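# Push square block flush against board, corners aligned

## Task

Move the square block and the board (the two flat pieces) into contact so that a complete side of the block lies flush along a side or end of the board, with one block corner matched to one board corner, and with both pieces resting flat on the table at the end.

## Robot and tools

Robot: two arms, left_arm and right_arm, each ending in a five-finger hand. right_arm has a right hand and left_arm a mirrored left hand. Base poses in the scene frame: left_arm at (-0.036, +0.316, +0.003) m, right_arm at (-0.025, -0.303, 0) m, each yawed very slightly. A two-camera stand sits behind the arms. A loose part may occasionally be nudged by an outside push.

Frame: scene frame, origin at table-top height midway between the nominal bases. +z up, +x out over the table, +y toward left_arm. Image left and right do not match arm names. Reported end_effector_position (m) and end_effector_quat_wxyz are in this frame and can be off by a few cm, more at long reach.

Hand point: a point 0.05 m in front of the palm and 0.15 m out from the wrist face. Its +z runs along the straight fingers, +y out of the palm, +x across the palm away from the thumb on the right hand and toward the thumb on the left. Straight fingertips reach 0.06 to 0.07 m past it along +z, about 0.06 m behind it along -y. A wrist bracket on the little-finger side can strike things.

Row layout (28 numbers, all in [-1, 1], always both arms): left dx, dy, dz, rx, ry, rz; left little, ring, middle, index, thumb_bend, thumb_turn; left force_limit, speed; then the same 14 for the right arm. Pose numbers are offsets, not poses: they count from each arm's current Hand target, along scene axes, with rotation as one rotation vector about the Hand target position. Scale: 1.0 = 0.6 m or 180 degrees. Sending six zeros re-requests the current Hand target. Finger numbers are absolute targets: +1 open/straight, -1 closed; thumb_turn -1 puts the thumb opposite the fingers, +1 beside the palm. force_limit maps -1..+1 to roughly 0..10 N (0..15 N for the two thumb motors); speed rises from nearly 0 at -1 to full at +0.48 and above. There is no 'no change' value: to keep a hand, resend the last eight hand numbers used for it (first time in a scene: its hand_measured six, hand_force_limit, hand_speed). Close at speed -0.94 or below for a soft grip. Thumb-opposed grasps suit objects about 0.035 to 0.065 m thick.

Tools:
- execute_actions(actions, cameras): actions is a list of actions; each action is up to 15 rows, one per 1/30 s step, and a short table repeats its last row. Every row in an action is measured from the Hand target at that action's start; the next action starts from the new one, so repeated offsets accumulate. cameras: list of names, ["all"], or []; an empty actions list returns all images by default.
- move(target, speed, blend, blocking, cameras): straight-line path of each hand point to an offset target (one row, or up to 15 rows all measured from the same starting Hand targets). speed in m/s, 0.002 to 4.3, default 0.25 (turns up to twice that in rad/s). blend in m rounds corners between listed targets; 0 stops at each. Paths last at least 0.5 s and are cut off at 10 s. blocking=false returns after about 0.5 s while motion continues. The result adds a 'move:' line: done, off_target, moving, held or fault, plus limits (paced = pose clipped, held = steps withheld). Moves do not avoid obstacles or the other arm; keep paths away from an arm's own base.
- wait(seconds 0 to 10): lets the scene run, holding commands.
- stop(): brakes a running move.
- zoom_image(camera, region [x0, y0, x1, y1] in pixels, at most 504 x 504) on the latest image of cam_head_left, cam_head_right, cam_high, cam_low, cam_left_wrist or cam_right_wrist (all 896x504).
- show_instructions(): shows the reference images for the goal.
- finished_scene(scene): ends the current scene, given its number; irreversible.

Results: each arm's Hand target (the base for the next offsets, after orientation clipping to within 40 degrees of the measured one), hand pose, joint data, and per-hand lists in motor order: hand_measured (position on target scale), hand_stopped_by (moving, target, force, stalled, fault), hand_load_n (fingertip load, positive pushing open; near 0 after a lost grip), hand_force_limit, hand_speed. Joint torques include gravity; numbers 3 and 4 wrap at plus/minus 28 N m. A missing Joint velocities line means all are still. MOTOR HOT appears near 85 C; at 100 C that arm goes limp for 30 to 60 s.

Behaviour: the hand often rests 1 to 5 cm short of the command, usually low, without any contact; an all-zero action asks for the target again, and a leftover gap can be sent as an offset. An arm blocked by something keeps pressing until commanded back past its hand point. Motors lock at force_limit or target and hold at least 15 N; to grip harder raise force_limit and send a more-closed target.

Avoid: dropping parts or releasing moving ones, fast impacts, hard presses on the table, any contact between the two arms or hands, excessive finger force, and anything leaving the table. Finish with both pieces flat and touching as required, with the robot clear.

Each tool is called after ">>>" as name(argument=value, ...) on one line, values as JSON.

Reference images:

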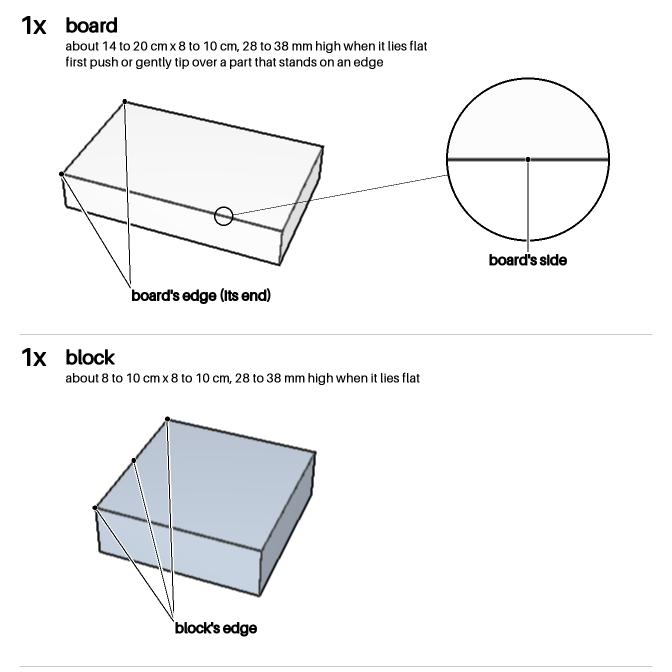

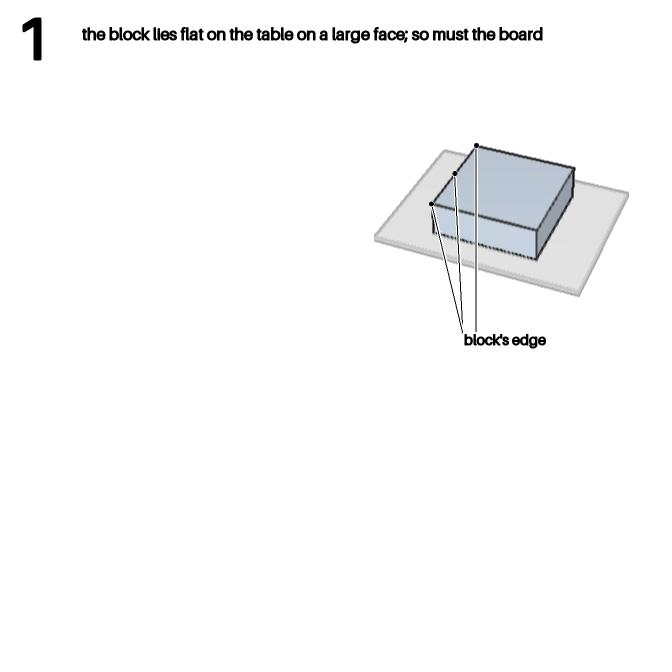

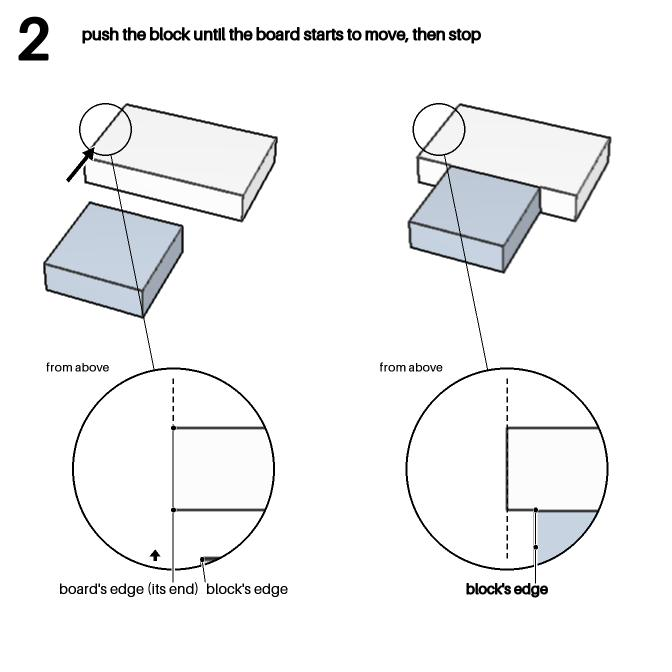

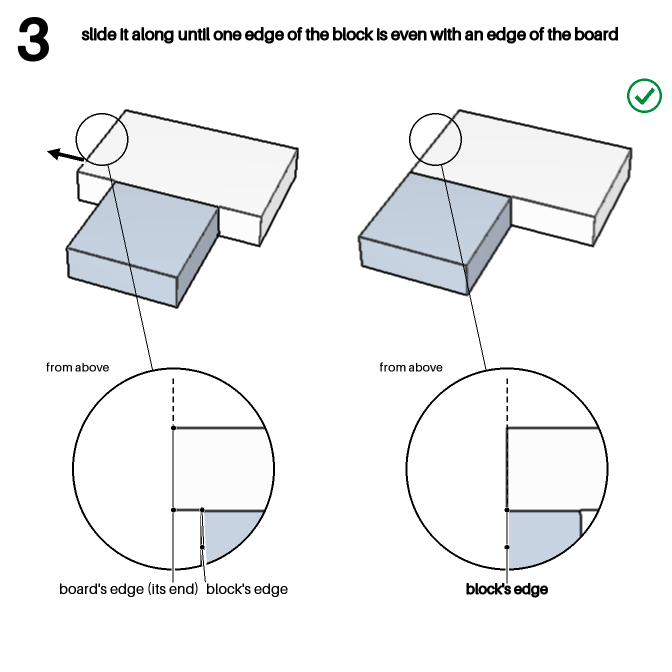

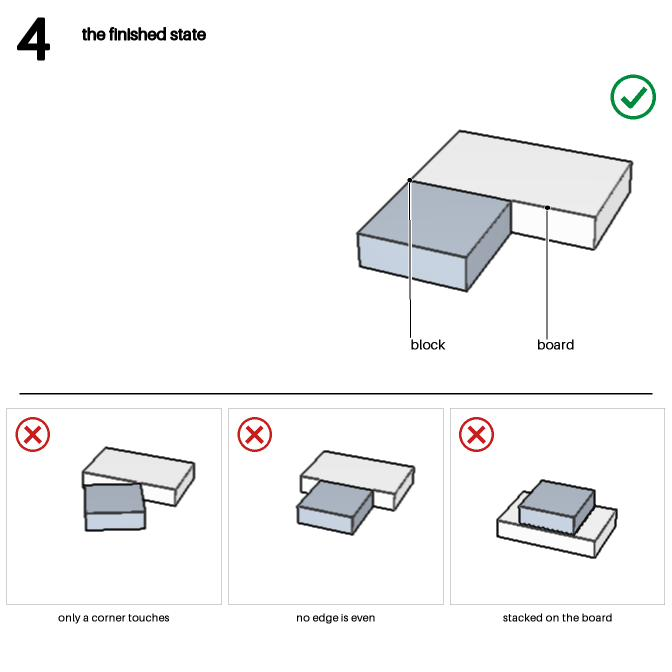

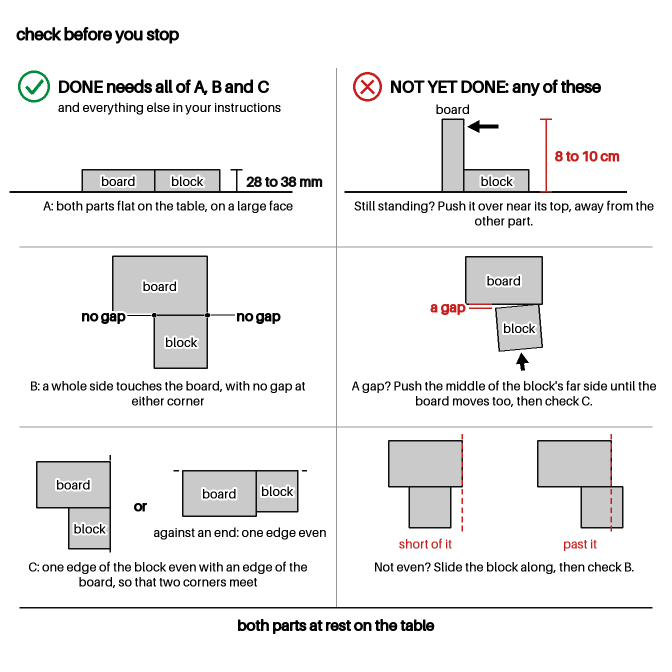

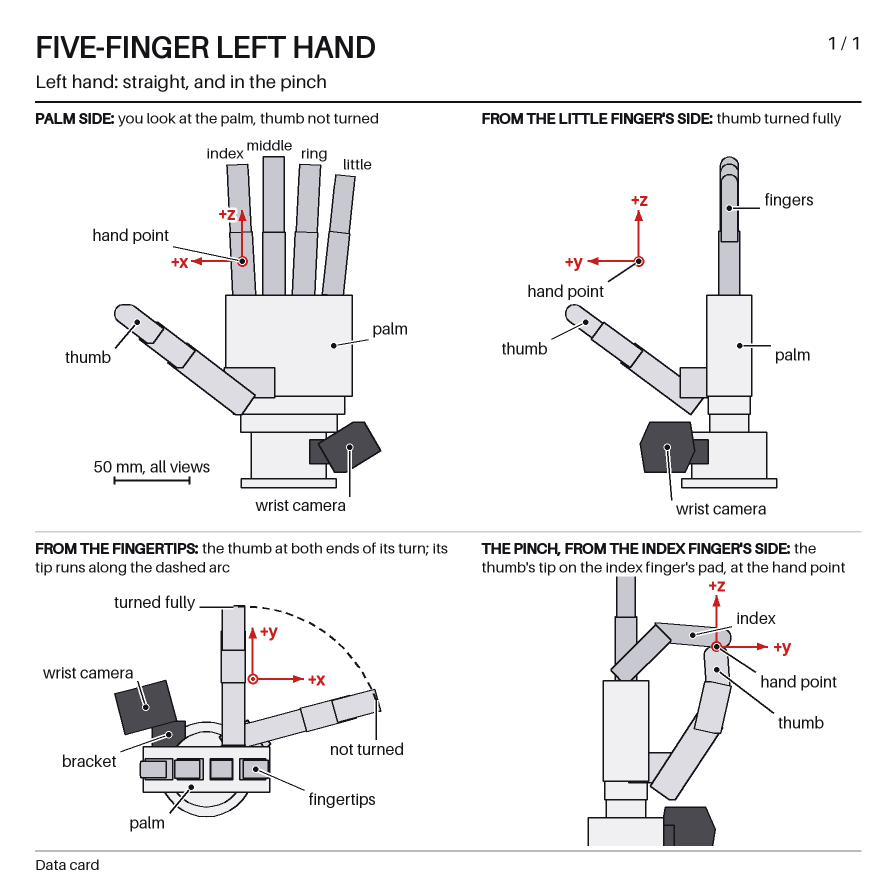

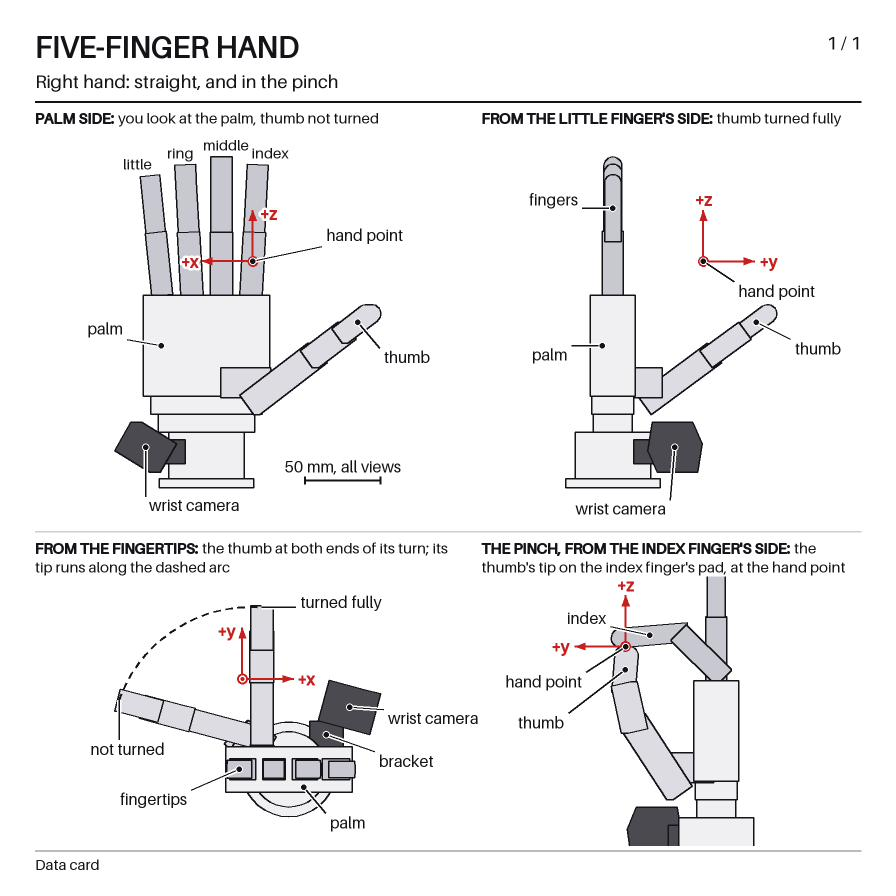

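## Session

>>> execute_actions(actions=[])

>>> zoom_image(camera="cam_head_left", region=[340, 210, 600, 400])

>>> zoom_image(camera="cam_high", region=[310, 120, 570, 310])

Scene clock: 0.00 s.
left_arm: end_effector_position=(+0.5376, +0.4504, +0.1463) hand_measured=(+1.000, +1.000, +1.000, +1.000, +1.000, +1.000) hand_load_n=(+0.0, +0.0, +0.0, +0.0, +0.0, +0.0) hand_stopped_by=(target, target, target, target, target, target) hand_force_limit=0.00 hand_speed=-0.80 end_effector_quat_wxyz=(+0.598, +0.023, +0.772, -0.215) | right_arm: end_effector_position=(+0.0126, -0.7893, +0.1182) hand_measured=(+1.000, +1.000, +1.000, +1.000, +1.000, +1.000) hand_load_n=(+0.0, +0.0, +0.0, +0.0, +0.0, +0.0) hand_stopped_by=(target, target, target, target, target, target) hand_force_limit=0.00 hand_speed=-0.80 end_effector_quat_wxyz=(+0.135, +0.781, -0.543, -0.277)
Joint positions: left_arm=[0.41 1.522 0.755 0.501 0.742 1.436] | right_arm=[-1.147 1.947 1.537 -1.513 0.528 -1.449]
Joint velocities: within noise
Joint torques (N m): no reading
Heat: left arm: hottest shoulder 32 °C; right arm: hottest elbow 32 °C.
Hand target: left_arm +0.5443, +0.4532, +0.1546; +0.604, +0.026, +0.768, -0.212 | right_arm +0.0153, -0.7962, +0.1260; +0.142, +0.781, -0.547, -0.266

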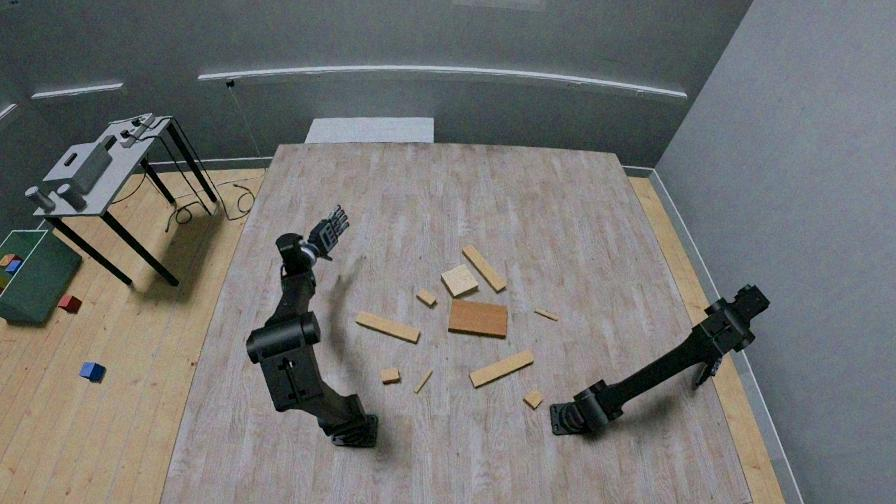

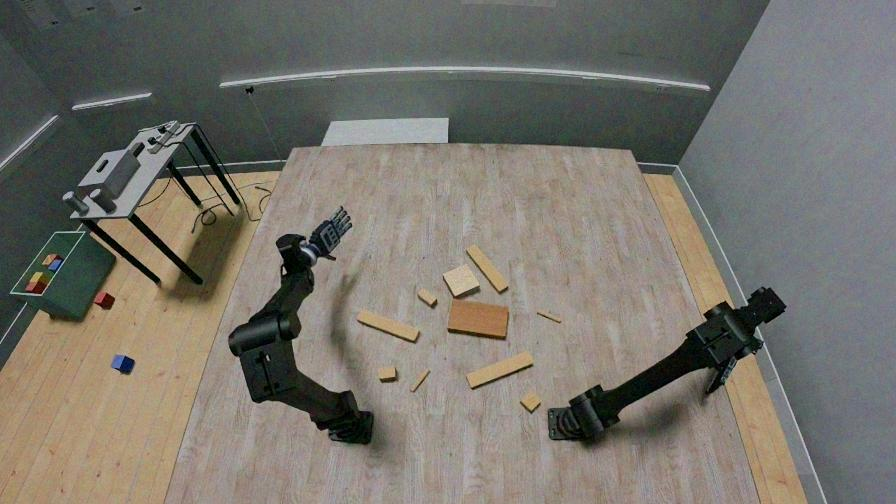

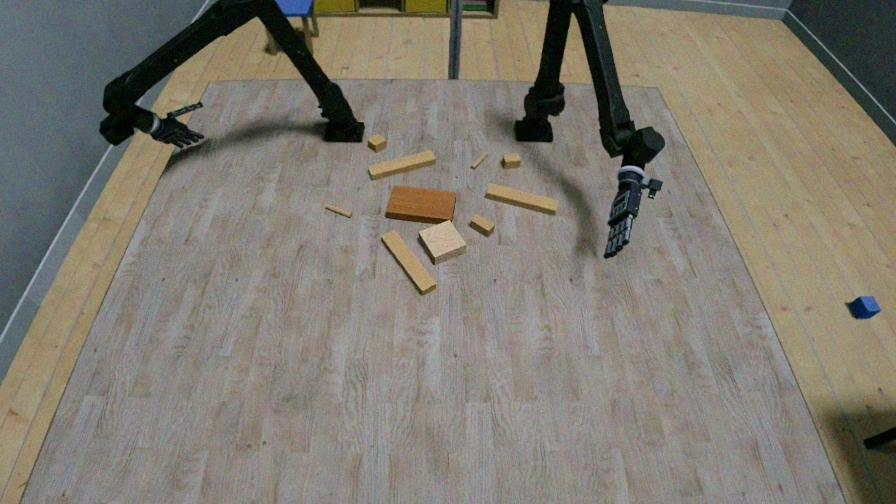

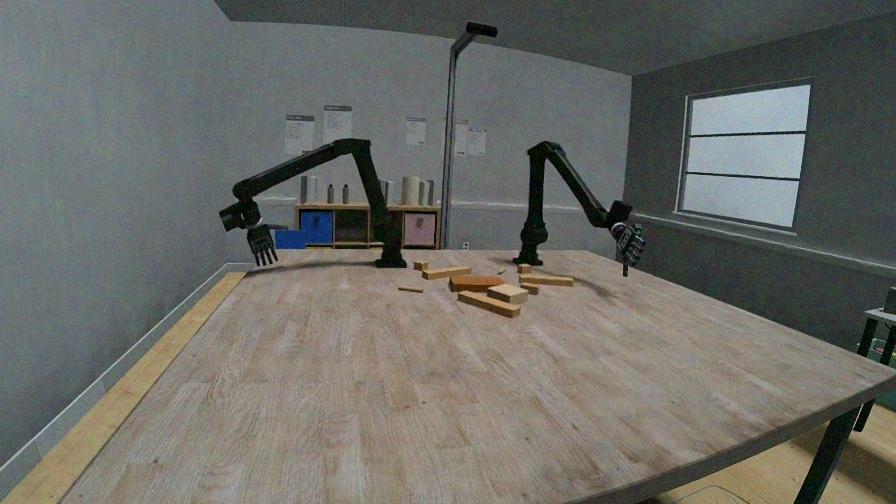

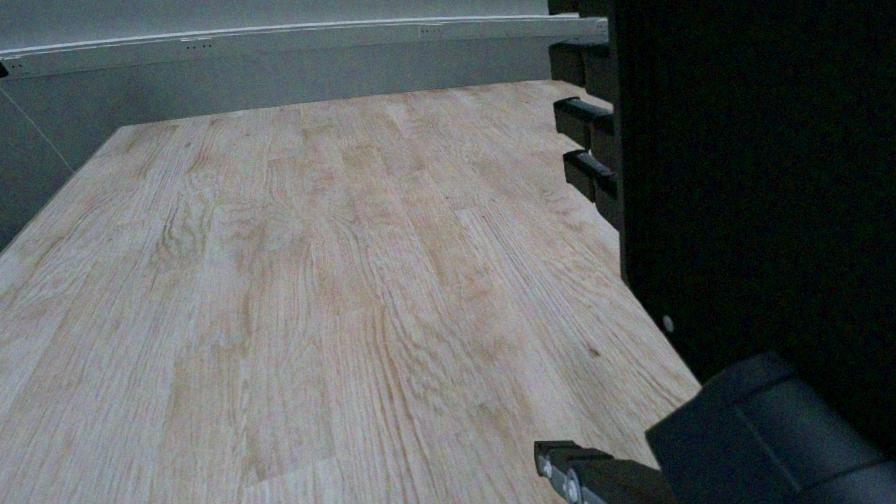

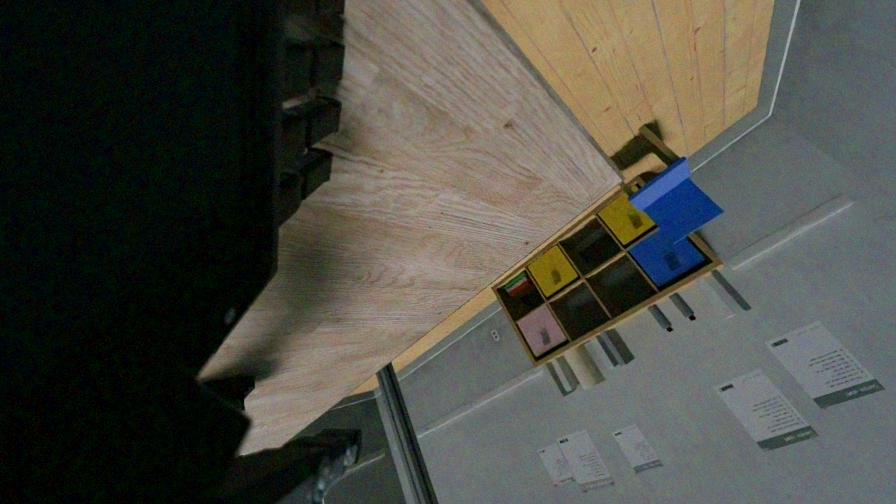

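Scaled by 1.938 from the camera's 896x504 image, which has a finer 1280x720 frame.

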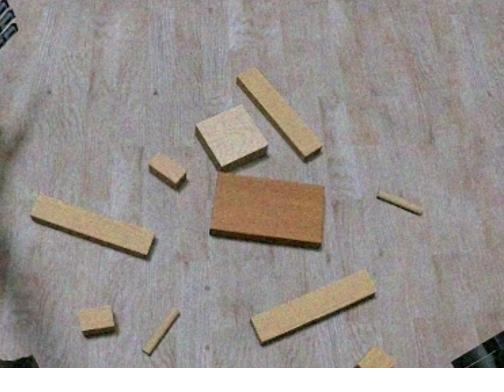

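Scaled by 1.938 from the camera's 896x504 image, which has a finer 1280x720 frame.

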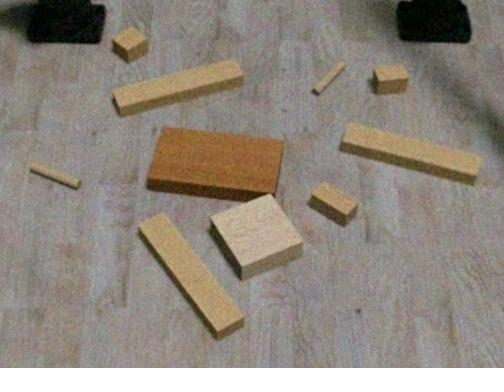

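>>> move(target=[-0.1045,-0.7717,0.0757,-0.333,0.402,0.548,1,1,1,1,1,1,0,-0.8,0,0,0,0,0,0,1,1,1,1,1,1,0,-0.8], speed=0.35, cameras=["cam_head_left","cam_high","cam_low","cam_left_wrist"])

>>> zoom_image(camera="cam_head_left", region=[380, 200, 540, 340])

>>> zoom_image(camera="cam_high", region=[350, 150, 540, 310])

Scene clock: 134.03 s.
left_arm: end_effector_position=(+0.4736, -0.0010, +0.1947) hand_measured=(+1.000, +1.000, +1.000, +1.000, +1.000, +1.000) hand_load_n=(+0.0, +0.0, +0.0, +0.0, -0.5, +0.0) hand_stopped_by=(target, target, target, target, target, target) hand_force_limit=0.00 hand_speed=-0.80 end_effector_quat_wxyz=(-0.001, +0.856, -0.518, -0.006) | right_arm: end_effector_position=(+0.0126, -0.7893, +0.1182) hand_measured=(+1.000, +1.000, +1.000, +1.000, +1.000, +1.000) hand_load_n=(+0.0, +0.0, +0.0, +0.0, +0.0, +0.0) hand_stopped_by=(target, target, target, target, target, target) hand_force_limit=0.00 hand_speed=-0.80 end_effector_quat_wxyz=(+0.135, +0.781, -0.543, -0.277)
Joint positions: left_arm=[-0.42 1.963 1.976 -1.596 -0.003 -0.928] | right_arm=[-1.147 1.947 1.537 -1.513 0.528 -1.449]
Joint torques (N m): left_arm=[0.56 -17.73 11.6 -0.35 0.09 -0.03] | right_arm=[0.21 -18.14 8.46 -0.72 0.4 -0.07]
Heat: left arm: hottest elbow 40 °C; right arm: hottest elbow 40 °C.
Hand target: left_arm +0.4818, -0.0098, +0.2000; +0.000, +0.857, -0.515, +0.000 | right_arm +0.0153, -0.7962, +0.1260; +0.142, +0.781, -0.547, -0.266
Off the commanded pose: left_arm 0.013 m, 1 deg | right_arm 0.011 m, 1 deg.
move: off_target (left_arm, right_arm)
Images, in order (width x height): cam_head_left 896x504, cam_high 896x504, cam_low 896x504, cam_left_wrist 896x504.

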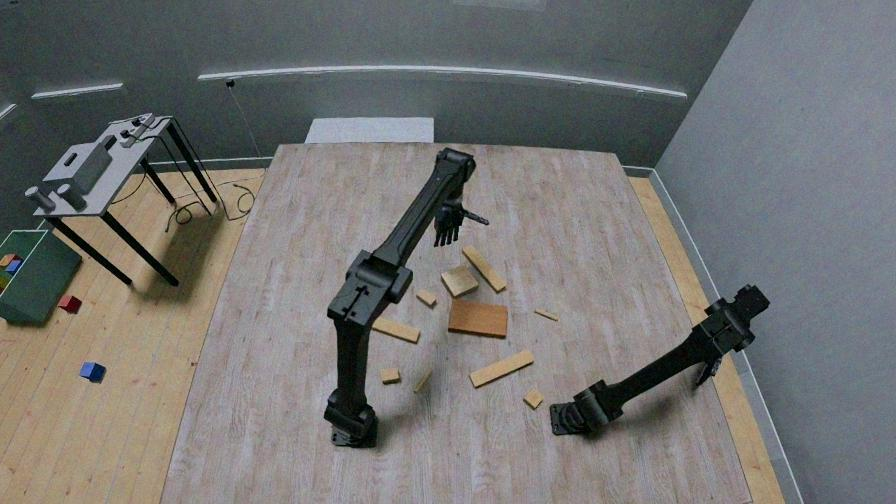

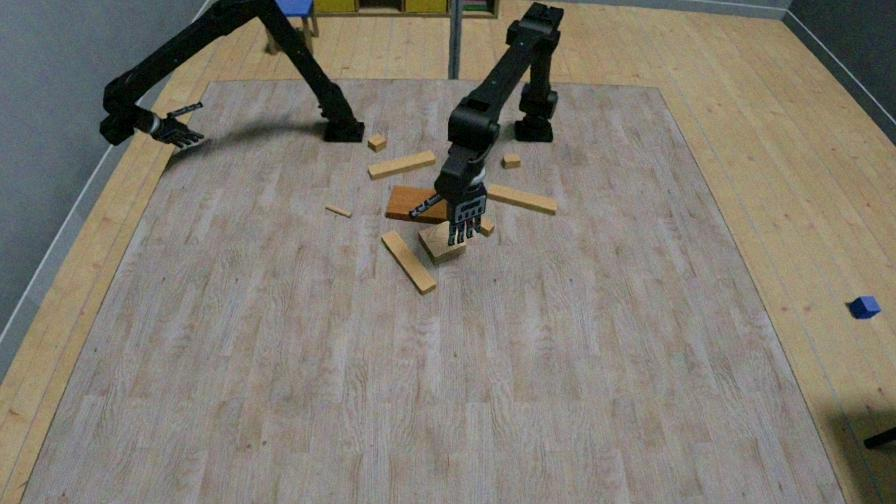

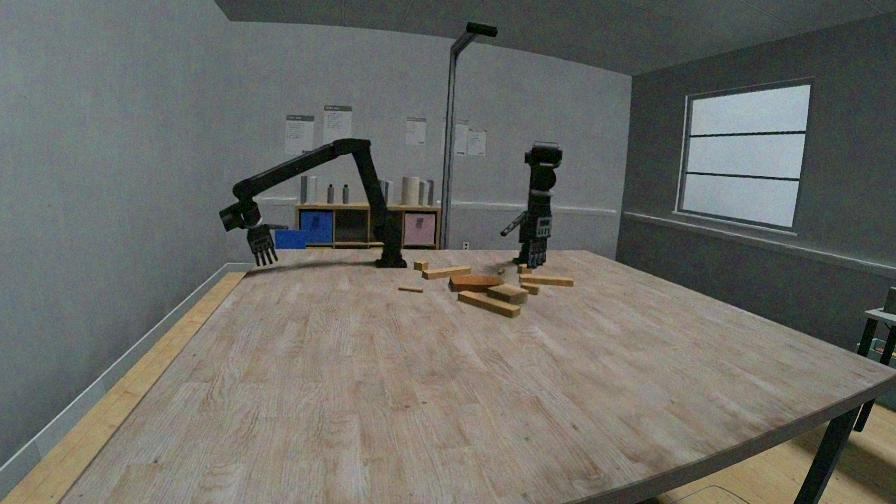

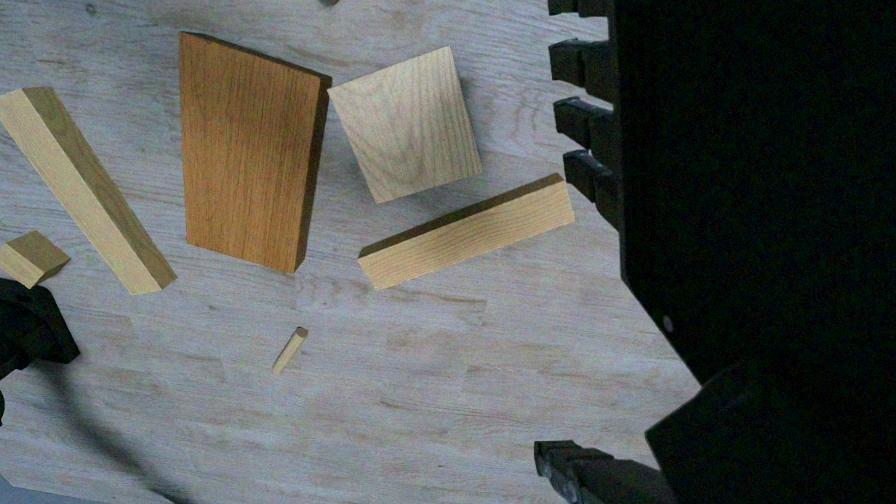

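Scaled by 3.150 from the camera's 896x504 image, which has a finer 1280x720 frame.

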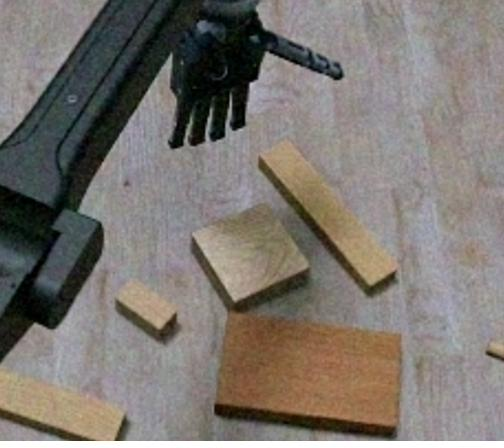

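Scaled by 2.653 from the camera's 896x504 image, which has a finer 1280x720 frame.

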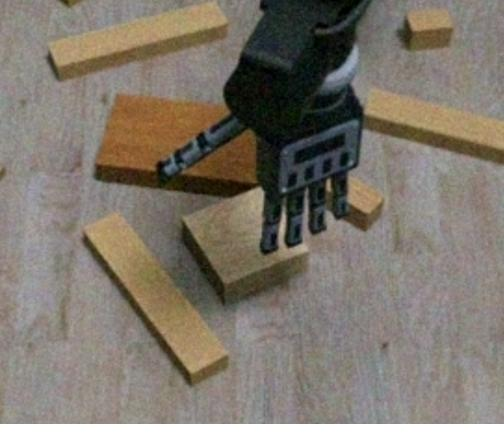

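>>> move(target=[0.0,0,-0.14,0,0,0,1,1,1,1,1,1,0,-0.8,0,0,0,0,0,0,1,1,1,1,1,1,0,-0.8], speed=0.2, cameras=["cam_head_left","cam_high","cam_low","cam_left_wrist"])

>>> zoom_image(camera="cam_head_left", region=[380, 200, 540, 340])

>>> zoom_image(camera="cam_high", region=[350, 150, 540, 310])

Scene clock: 148.67 s.
left_arm: end_effector_position=(+0.4798, -0.0039, +0.1210) hand_measured=(+1.000, +1.000, +1.000, +1.000, +1.000, +1.000) hand_load_n=(+0.0, +0.0, +0.0, +0.0, +0.0, +0.0) hand_stopped_by=(target, target, target, target, target, target) hand_force_limit=0.00 hand_speed=-0.80 end_effector_quat_wxyz=(-0.001, +0.856, -0.517, -0.003) | right_arm: end_effector_position=(+0.0126, -0.7893, +0.1182) hand_measured=(+1.000, +1.000, +1.000, +1.000, +1.000, +1.000) hand_load_n=(+0.0, +0.0, +0.5, +0.0, +0.0, +0.0) hand_stopped_by=(target, target, target, target, target, target) hand_force_limit=0.00 hand_speed=-0.80 end_effector_quat_wxyz=(+0.135, +0.781, -0.543, -0.277)
Joint positions: left_arm=[-0.42 1.994 1.832 -1.414 -0.003 -0.929] | right_arm=[-1.147 1.947 1.537 -1.513 0.528 -1.449]
Joint torques (N m): left_arm=[0.5 -18.9 8.2 0.87 0.08 -0.03] | right_arm=[0.38 -18.2 8.53 -0.69 0.41 -0.06]
Heat: left arm: hottest elbow 40 °C; right arm: hottest elbow 40 °C.
Hand target: left_arm +0.4818, -0.0097, +0.1159; +0.000, +0.857, -0.515, +0.000 | right_arm +0.0153, -0.7962, +0.1260; +0.142, +0.781, -0.547, -0.266
Off the commanded pose: left_arm 0.008 m, 0 deg | right_arm 0.011 m, 1 deg.
move: off_target (right_arm)
Images, in order (width x height): cam_head_left 896x504, cam_high 896x504, cam_low 896x504, cam_left_wrist 896x504.

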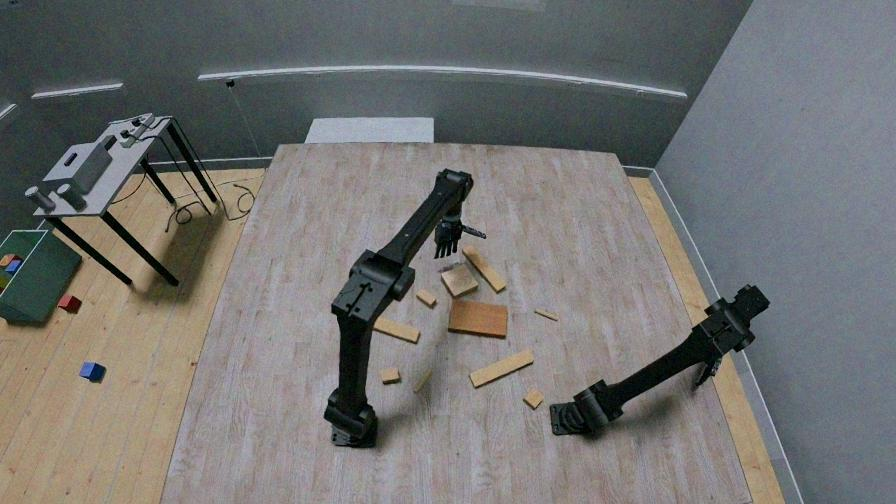

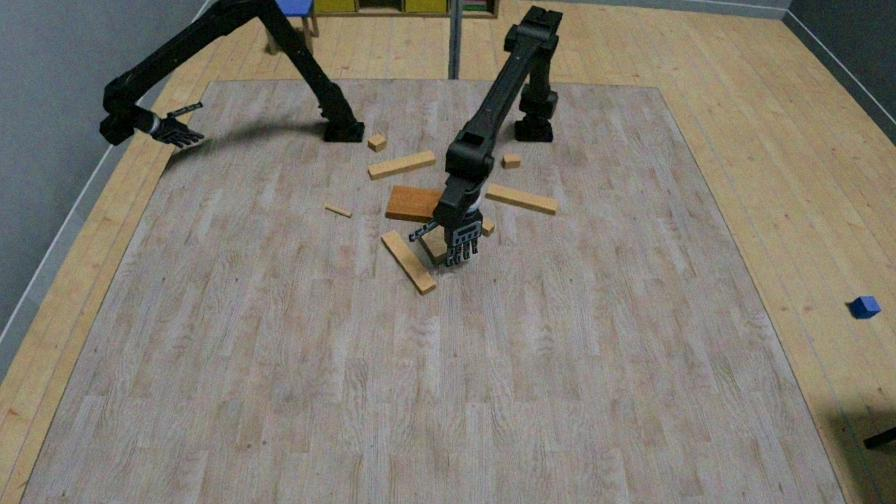

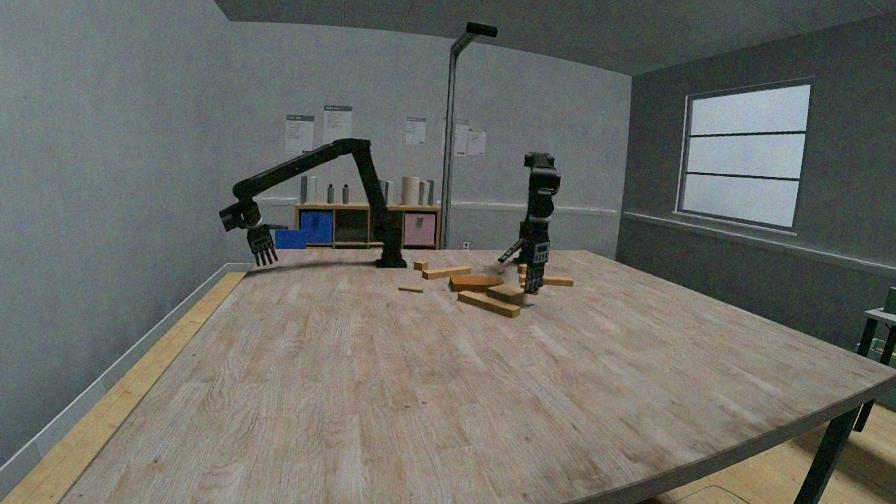

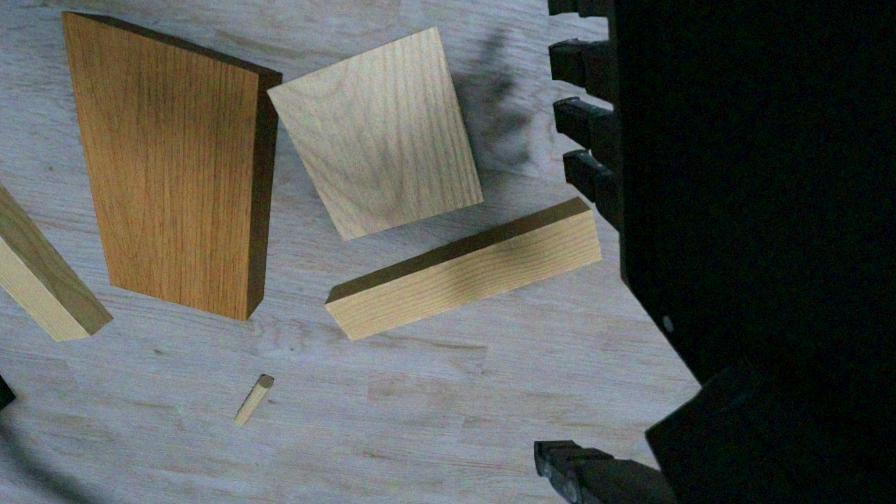

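Scaled by 3.150 from the camera's 896x504 image, which has a finer 1280x720 frame.

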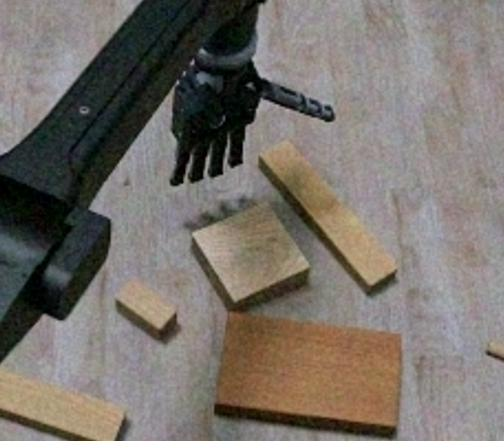

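Scaled by 2.653 from the camera's 896x504 image, which has a finer 1280x720 frame.

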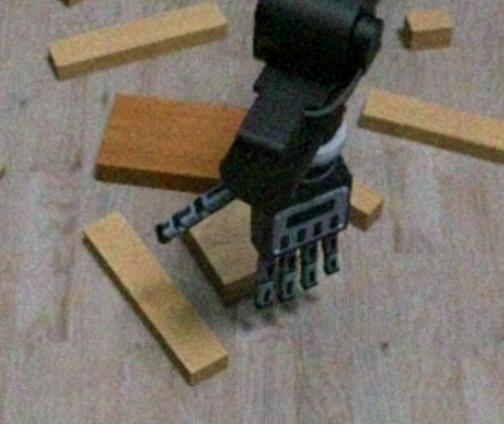

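>>> move(target=[0.0,0,-0.06,0,0,0,1,1,1,1,1,1,0,-0.8,0,0,0,0,0,0,1,1,1,1,1,1,0,-0.8], speed=0.1, cameras=["cam_head_left","cam_low","cam_left_wrist"])

>>> zoom_image(camera="cam_head_left", region=[400, 220, 520, 340])

>>> zoom_image(camera="cam_low", region=[440, 240, 580, 320])

Scene clock: 187.90 s.
left_arm: end_effector_position=(+0.4817, -0.0049, +0.0918) hand_measured=(+1.000, +1.000, +1.000, +1.000, +1.000, +1.000) hand_load_n=(+0.0, +0.0, +0.0, +0.0, +0.0, +0.0) hand_stopped_by=(target, target, target, target, target, target) hand_force_limit=0.00 hand_speed=-0.80 end_effector_quat_wxyz=(-0.002, +0.856, -0.517, +0.004) | right_arm: end_effector_position=(+0.0126, -0.7893, +0.1182) hand_measured=(+1.000, +1.000, +1.000, +1.000, +1.000, +1.000) hand_load_n=(+0.0, +0.0, +0.0, +0.0, +0.0, -0.5) hand_stopped_by=(target, target, target, target, target, target) hand_force_limit=0.00 hand_speed=-0.80 end_effector_quat_wxyz=(+0.135, +0.781, -0.543, -0.277)
Joint positions: left_arm=[-0.42 2.006 1.773 -1.33 -0.003 -0.929] | right_arm=[-1.147 1.947 1.537 -1.513 0.528 -1.449]
Joint torques (N m): left_arm=[0.56 -18.37 7.69 0.91 0.07 -0.03] | right_arm=[0.03 -18.2 8.43 -0.69 0.38 -0.06]
Heat: left arm: hottest elbow 39 °C; right arm: hottest elbow 40 °C.
Hand target: left_arm +0.4818, -0.0097, +0.0799; +0.000, +0.857, -0.515, +0.000 | right_arm +0.0153, -0.7962, +0.1260; +0.142, +0.781, -0.547, -0.266
Off the commanded pose: left_arm 0.013 m, 1 deg | right_arm 0.011 m, 1 deg.
move: off_target (left_arm, right_arm)
Images, in order (width x height): cam_head_left 896x504, cam_low 896x504, cam_left_wrist 896x504.

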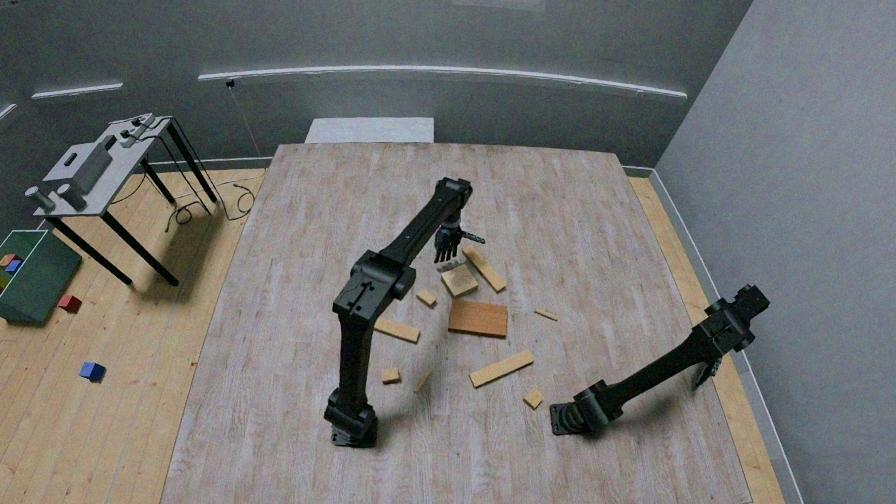

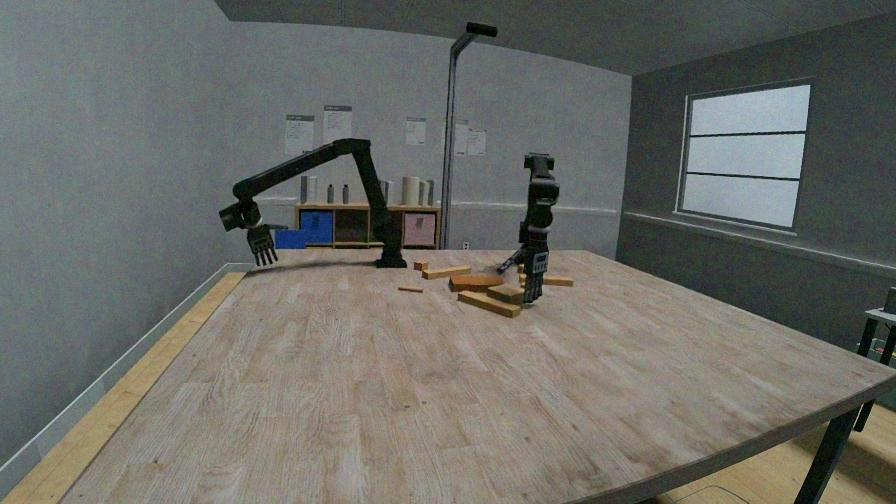

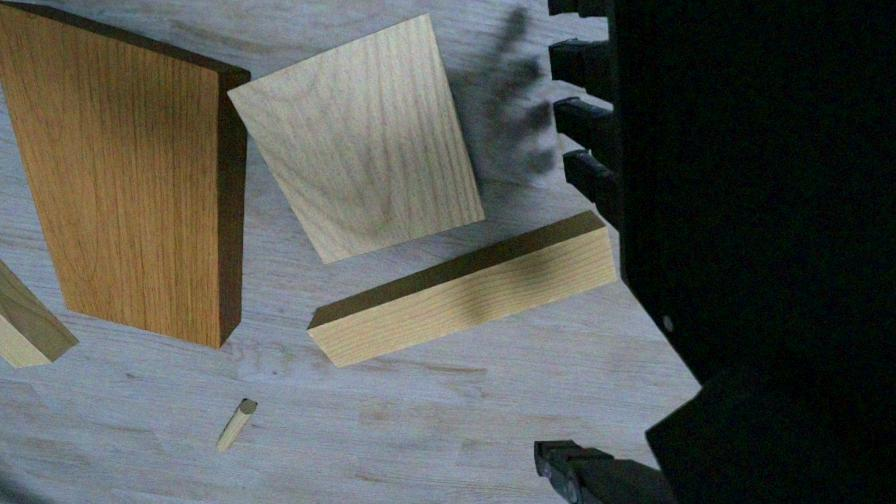

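Scaled by 4.200 from the camera's 896x504 image, which has a finer 1280x720 frame.

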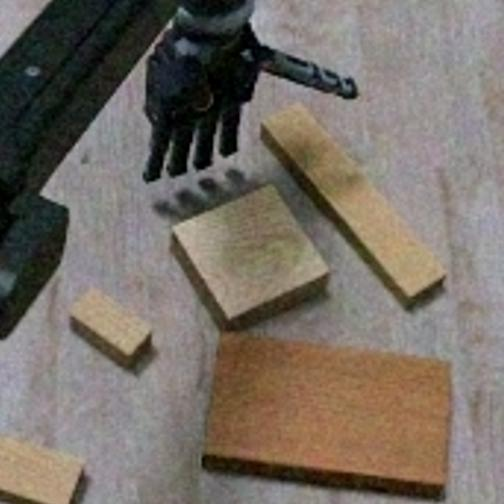

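Scaled by 3.600 from the camera's 896x504 image, which has a finer 1280x720 frame.

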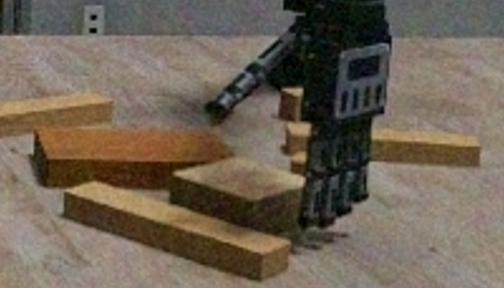

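>>> move(target=[-0.0547,-0.0255,0.003,0,0,0,1,1,1,1,1,1,0,-0.8,0,0,0,0,0,0,1,1,1,1,1,1,0,-0.8], speed=0.08, cameras=["cam_head_left","cam_low","cam_left_wrist"])

>>> zoom_image(camera="cam_head_left", region=[400, 220, 520, 340])

>>> zoom_image(camera="cam_low", region=[440, 240, 580, 320])

Scene clock: 253.13 s.
left_arm: end_effector_position=(+0.4475, -0.0223, +0.0817) hand_measured=(+1.000, +1.000, +1.000, +1.000, +1.000, +1.000) hand_load_n=(+0.0, +0.0, +0.0, +0.0, +0.0, +0.0) hand_stopped_by=(target, target, target, target, target, target) hand_force_limit=0.00 hand_speed=-0.80 end_effector_quat_wxyz=(-0.001, +0.855, -0.519, -0.006) | right_arm: end_effector_position=(+0.0126, -0.7893, +0.1182) hand_measured=(+1.000, +1.000, +1.000, +1.000, +1.000, +1.000) hand_load_n=(+0.0, +0.0, +0.0, +0.0, +0.0, +0.0) hand_stopped_by=(target, target, target, target, target, target) hand_force_limit=0.00 hand_speed=-0.80 end_effector_quat_wxyz=(+0.135, +0.781, -0.543, -0.277)
Joint positions: left_arm=[-0.471 1.969 1.685 -1.3 -0.002 -0.975] | right_arm=[-1.147 1.947 1.537 -1.513 0.528 -1.449]
Joint torques (N m): left_arm=[0.85 -19.49 7.34 0.85 0.05 -0.04] | right_arm=[0.15 -18.32 8.42 -0.77 0.4 -0.05]
Heat: left arm: hottest elbow 37 °C; right arm: hottest elbow 41 °C.
Hand target: left_arm +0.4490, -0.0250, +0.0818; +0.000, +0.857, -0.515, +0.000 | right_arm +0.0153, -0.7962, +0.1260; +0.142, +0.781, -0.547, -0.266
Off the commanded pose: left_arm 0.003 m, 1 deg | right_arm 0.011 m, 1 deg.
move: off_target (right_arm)
Images, in order (width x height): cam_head_left 896x504, cam_low 896x504, cam_left_wrist 896x504.

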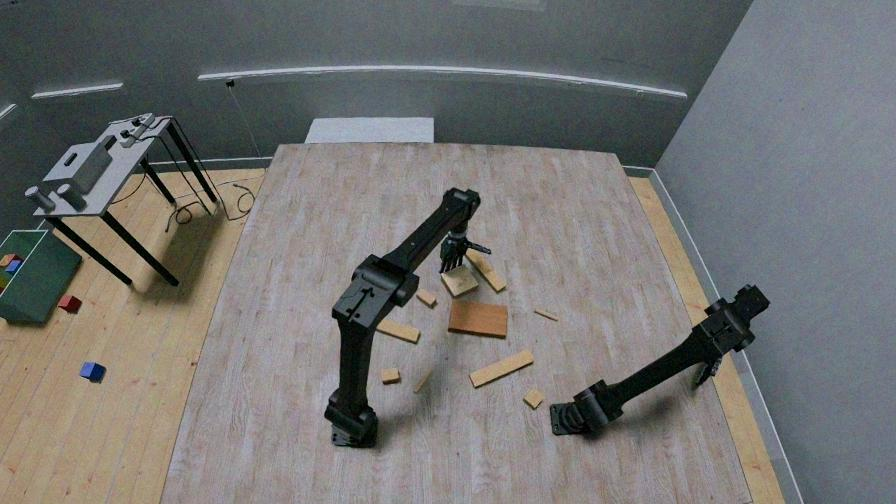

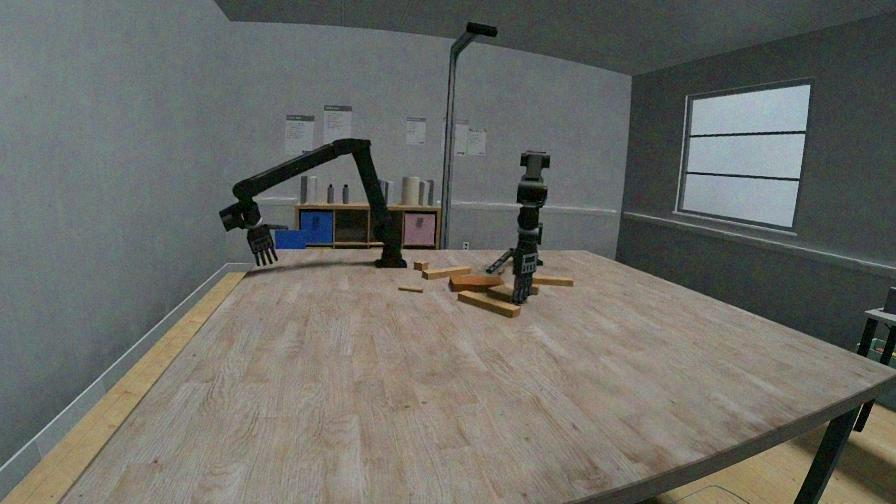

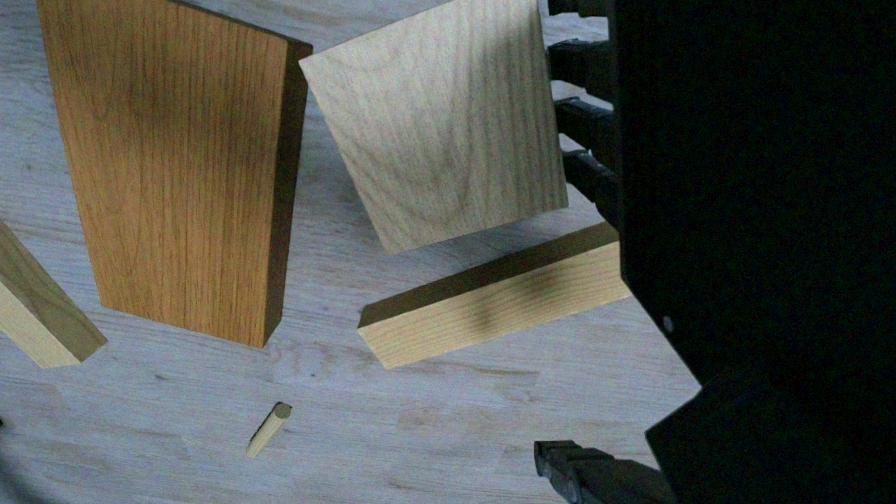

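Scaled by 4.200 from the camera's 896x504 image, which has a finer 1280x720 frame.

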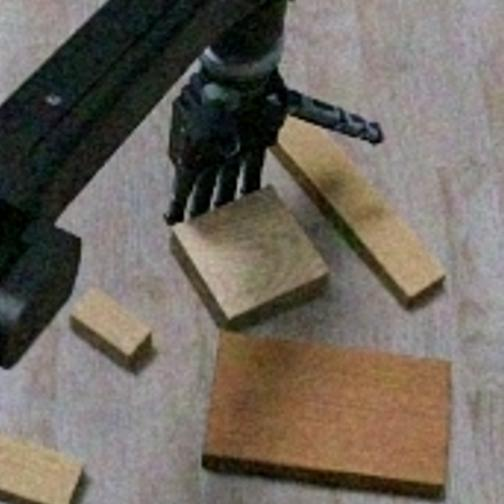

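Scaled by 3.600 from the camera's 896x504 image, which has a finer 1280x720 frame.

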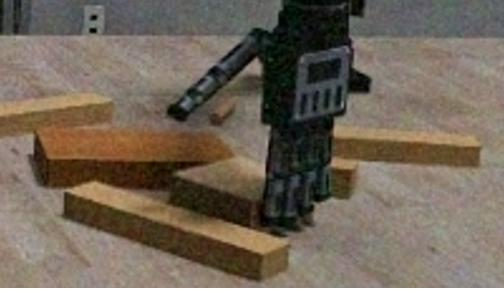

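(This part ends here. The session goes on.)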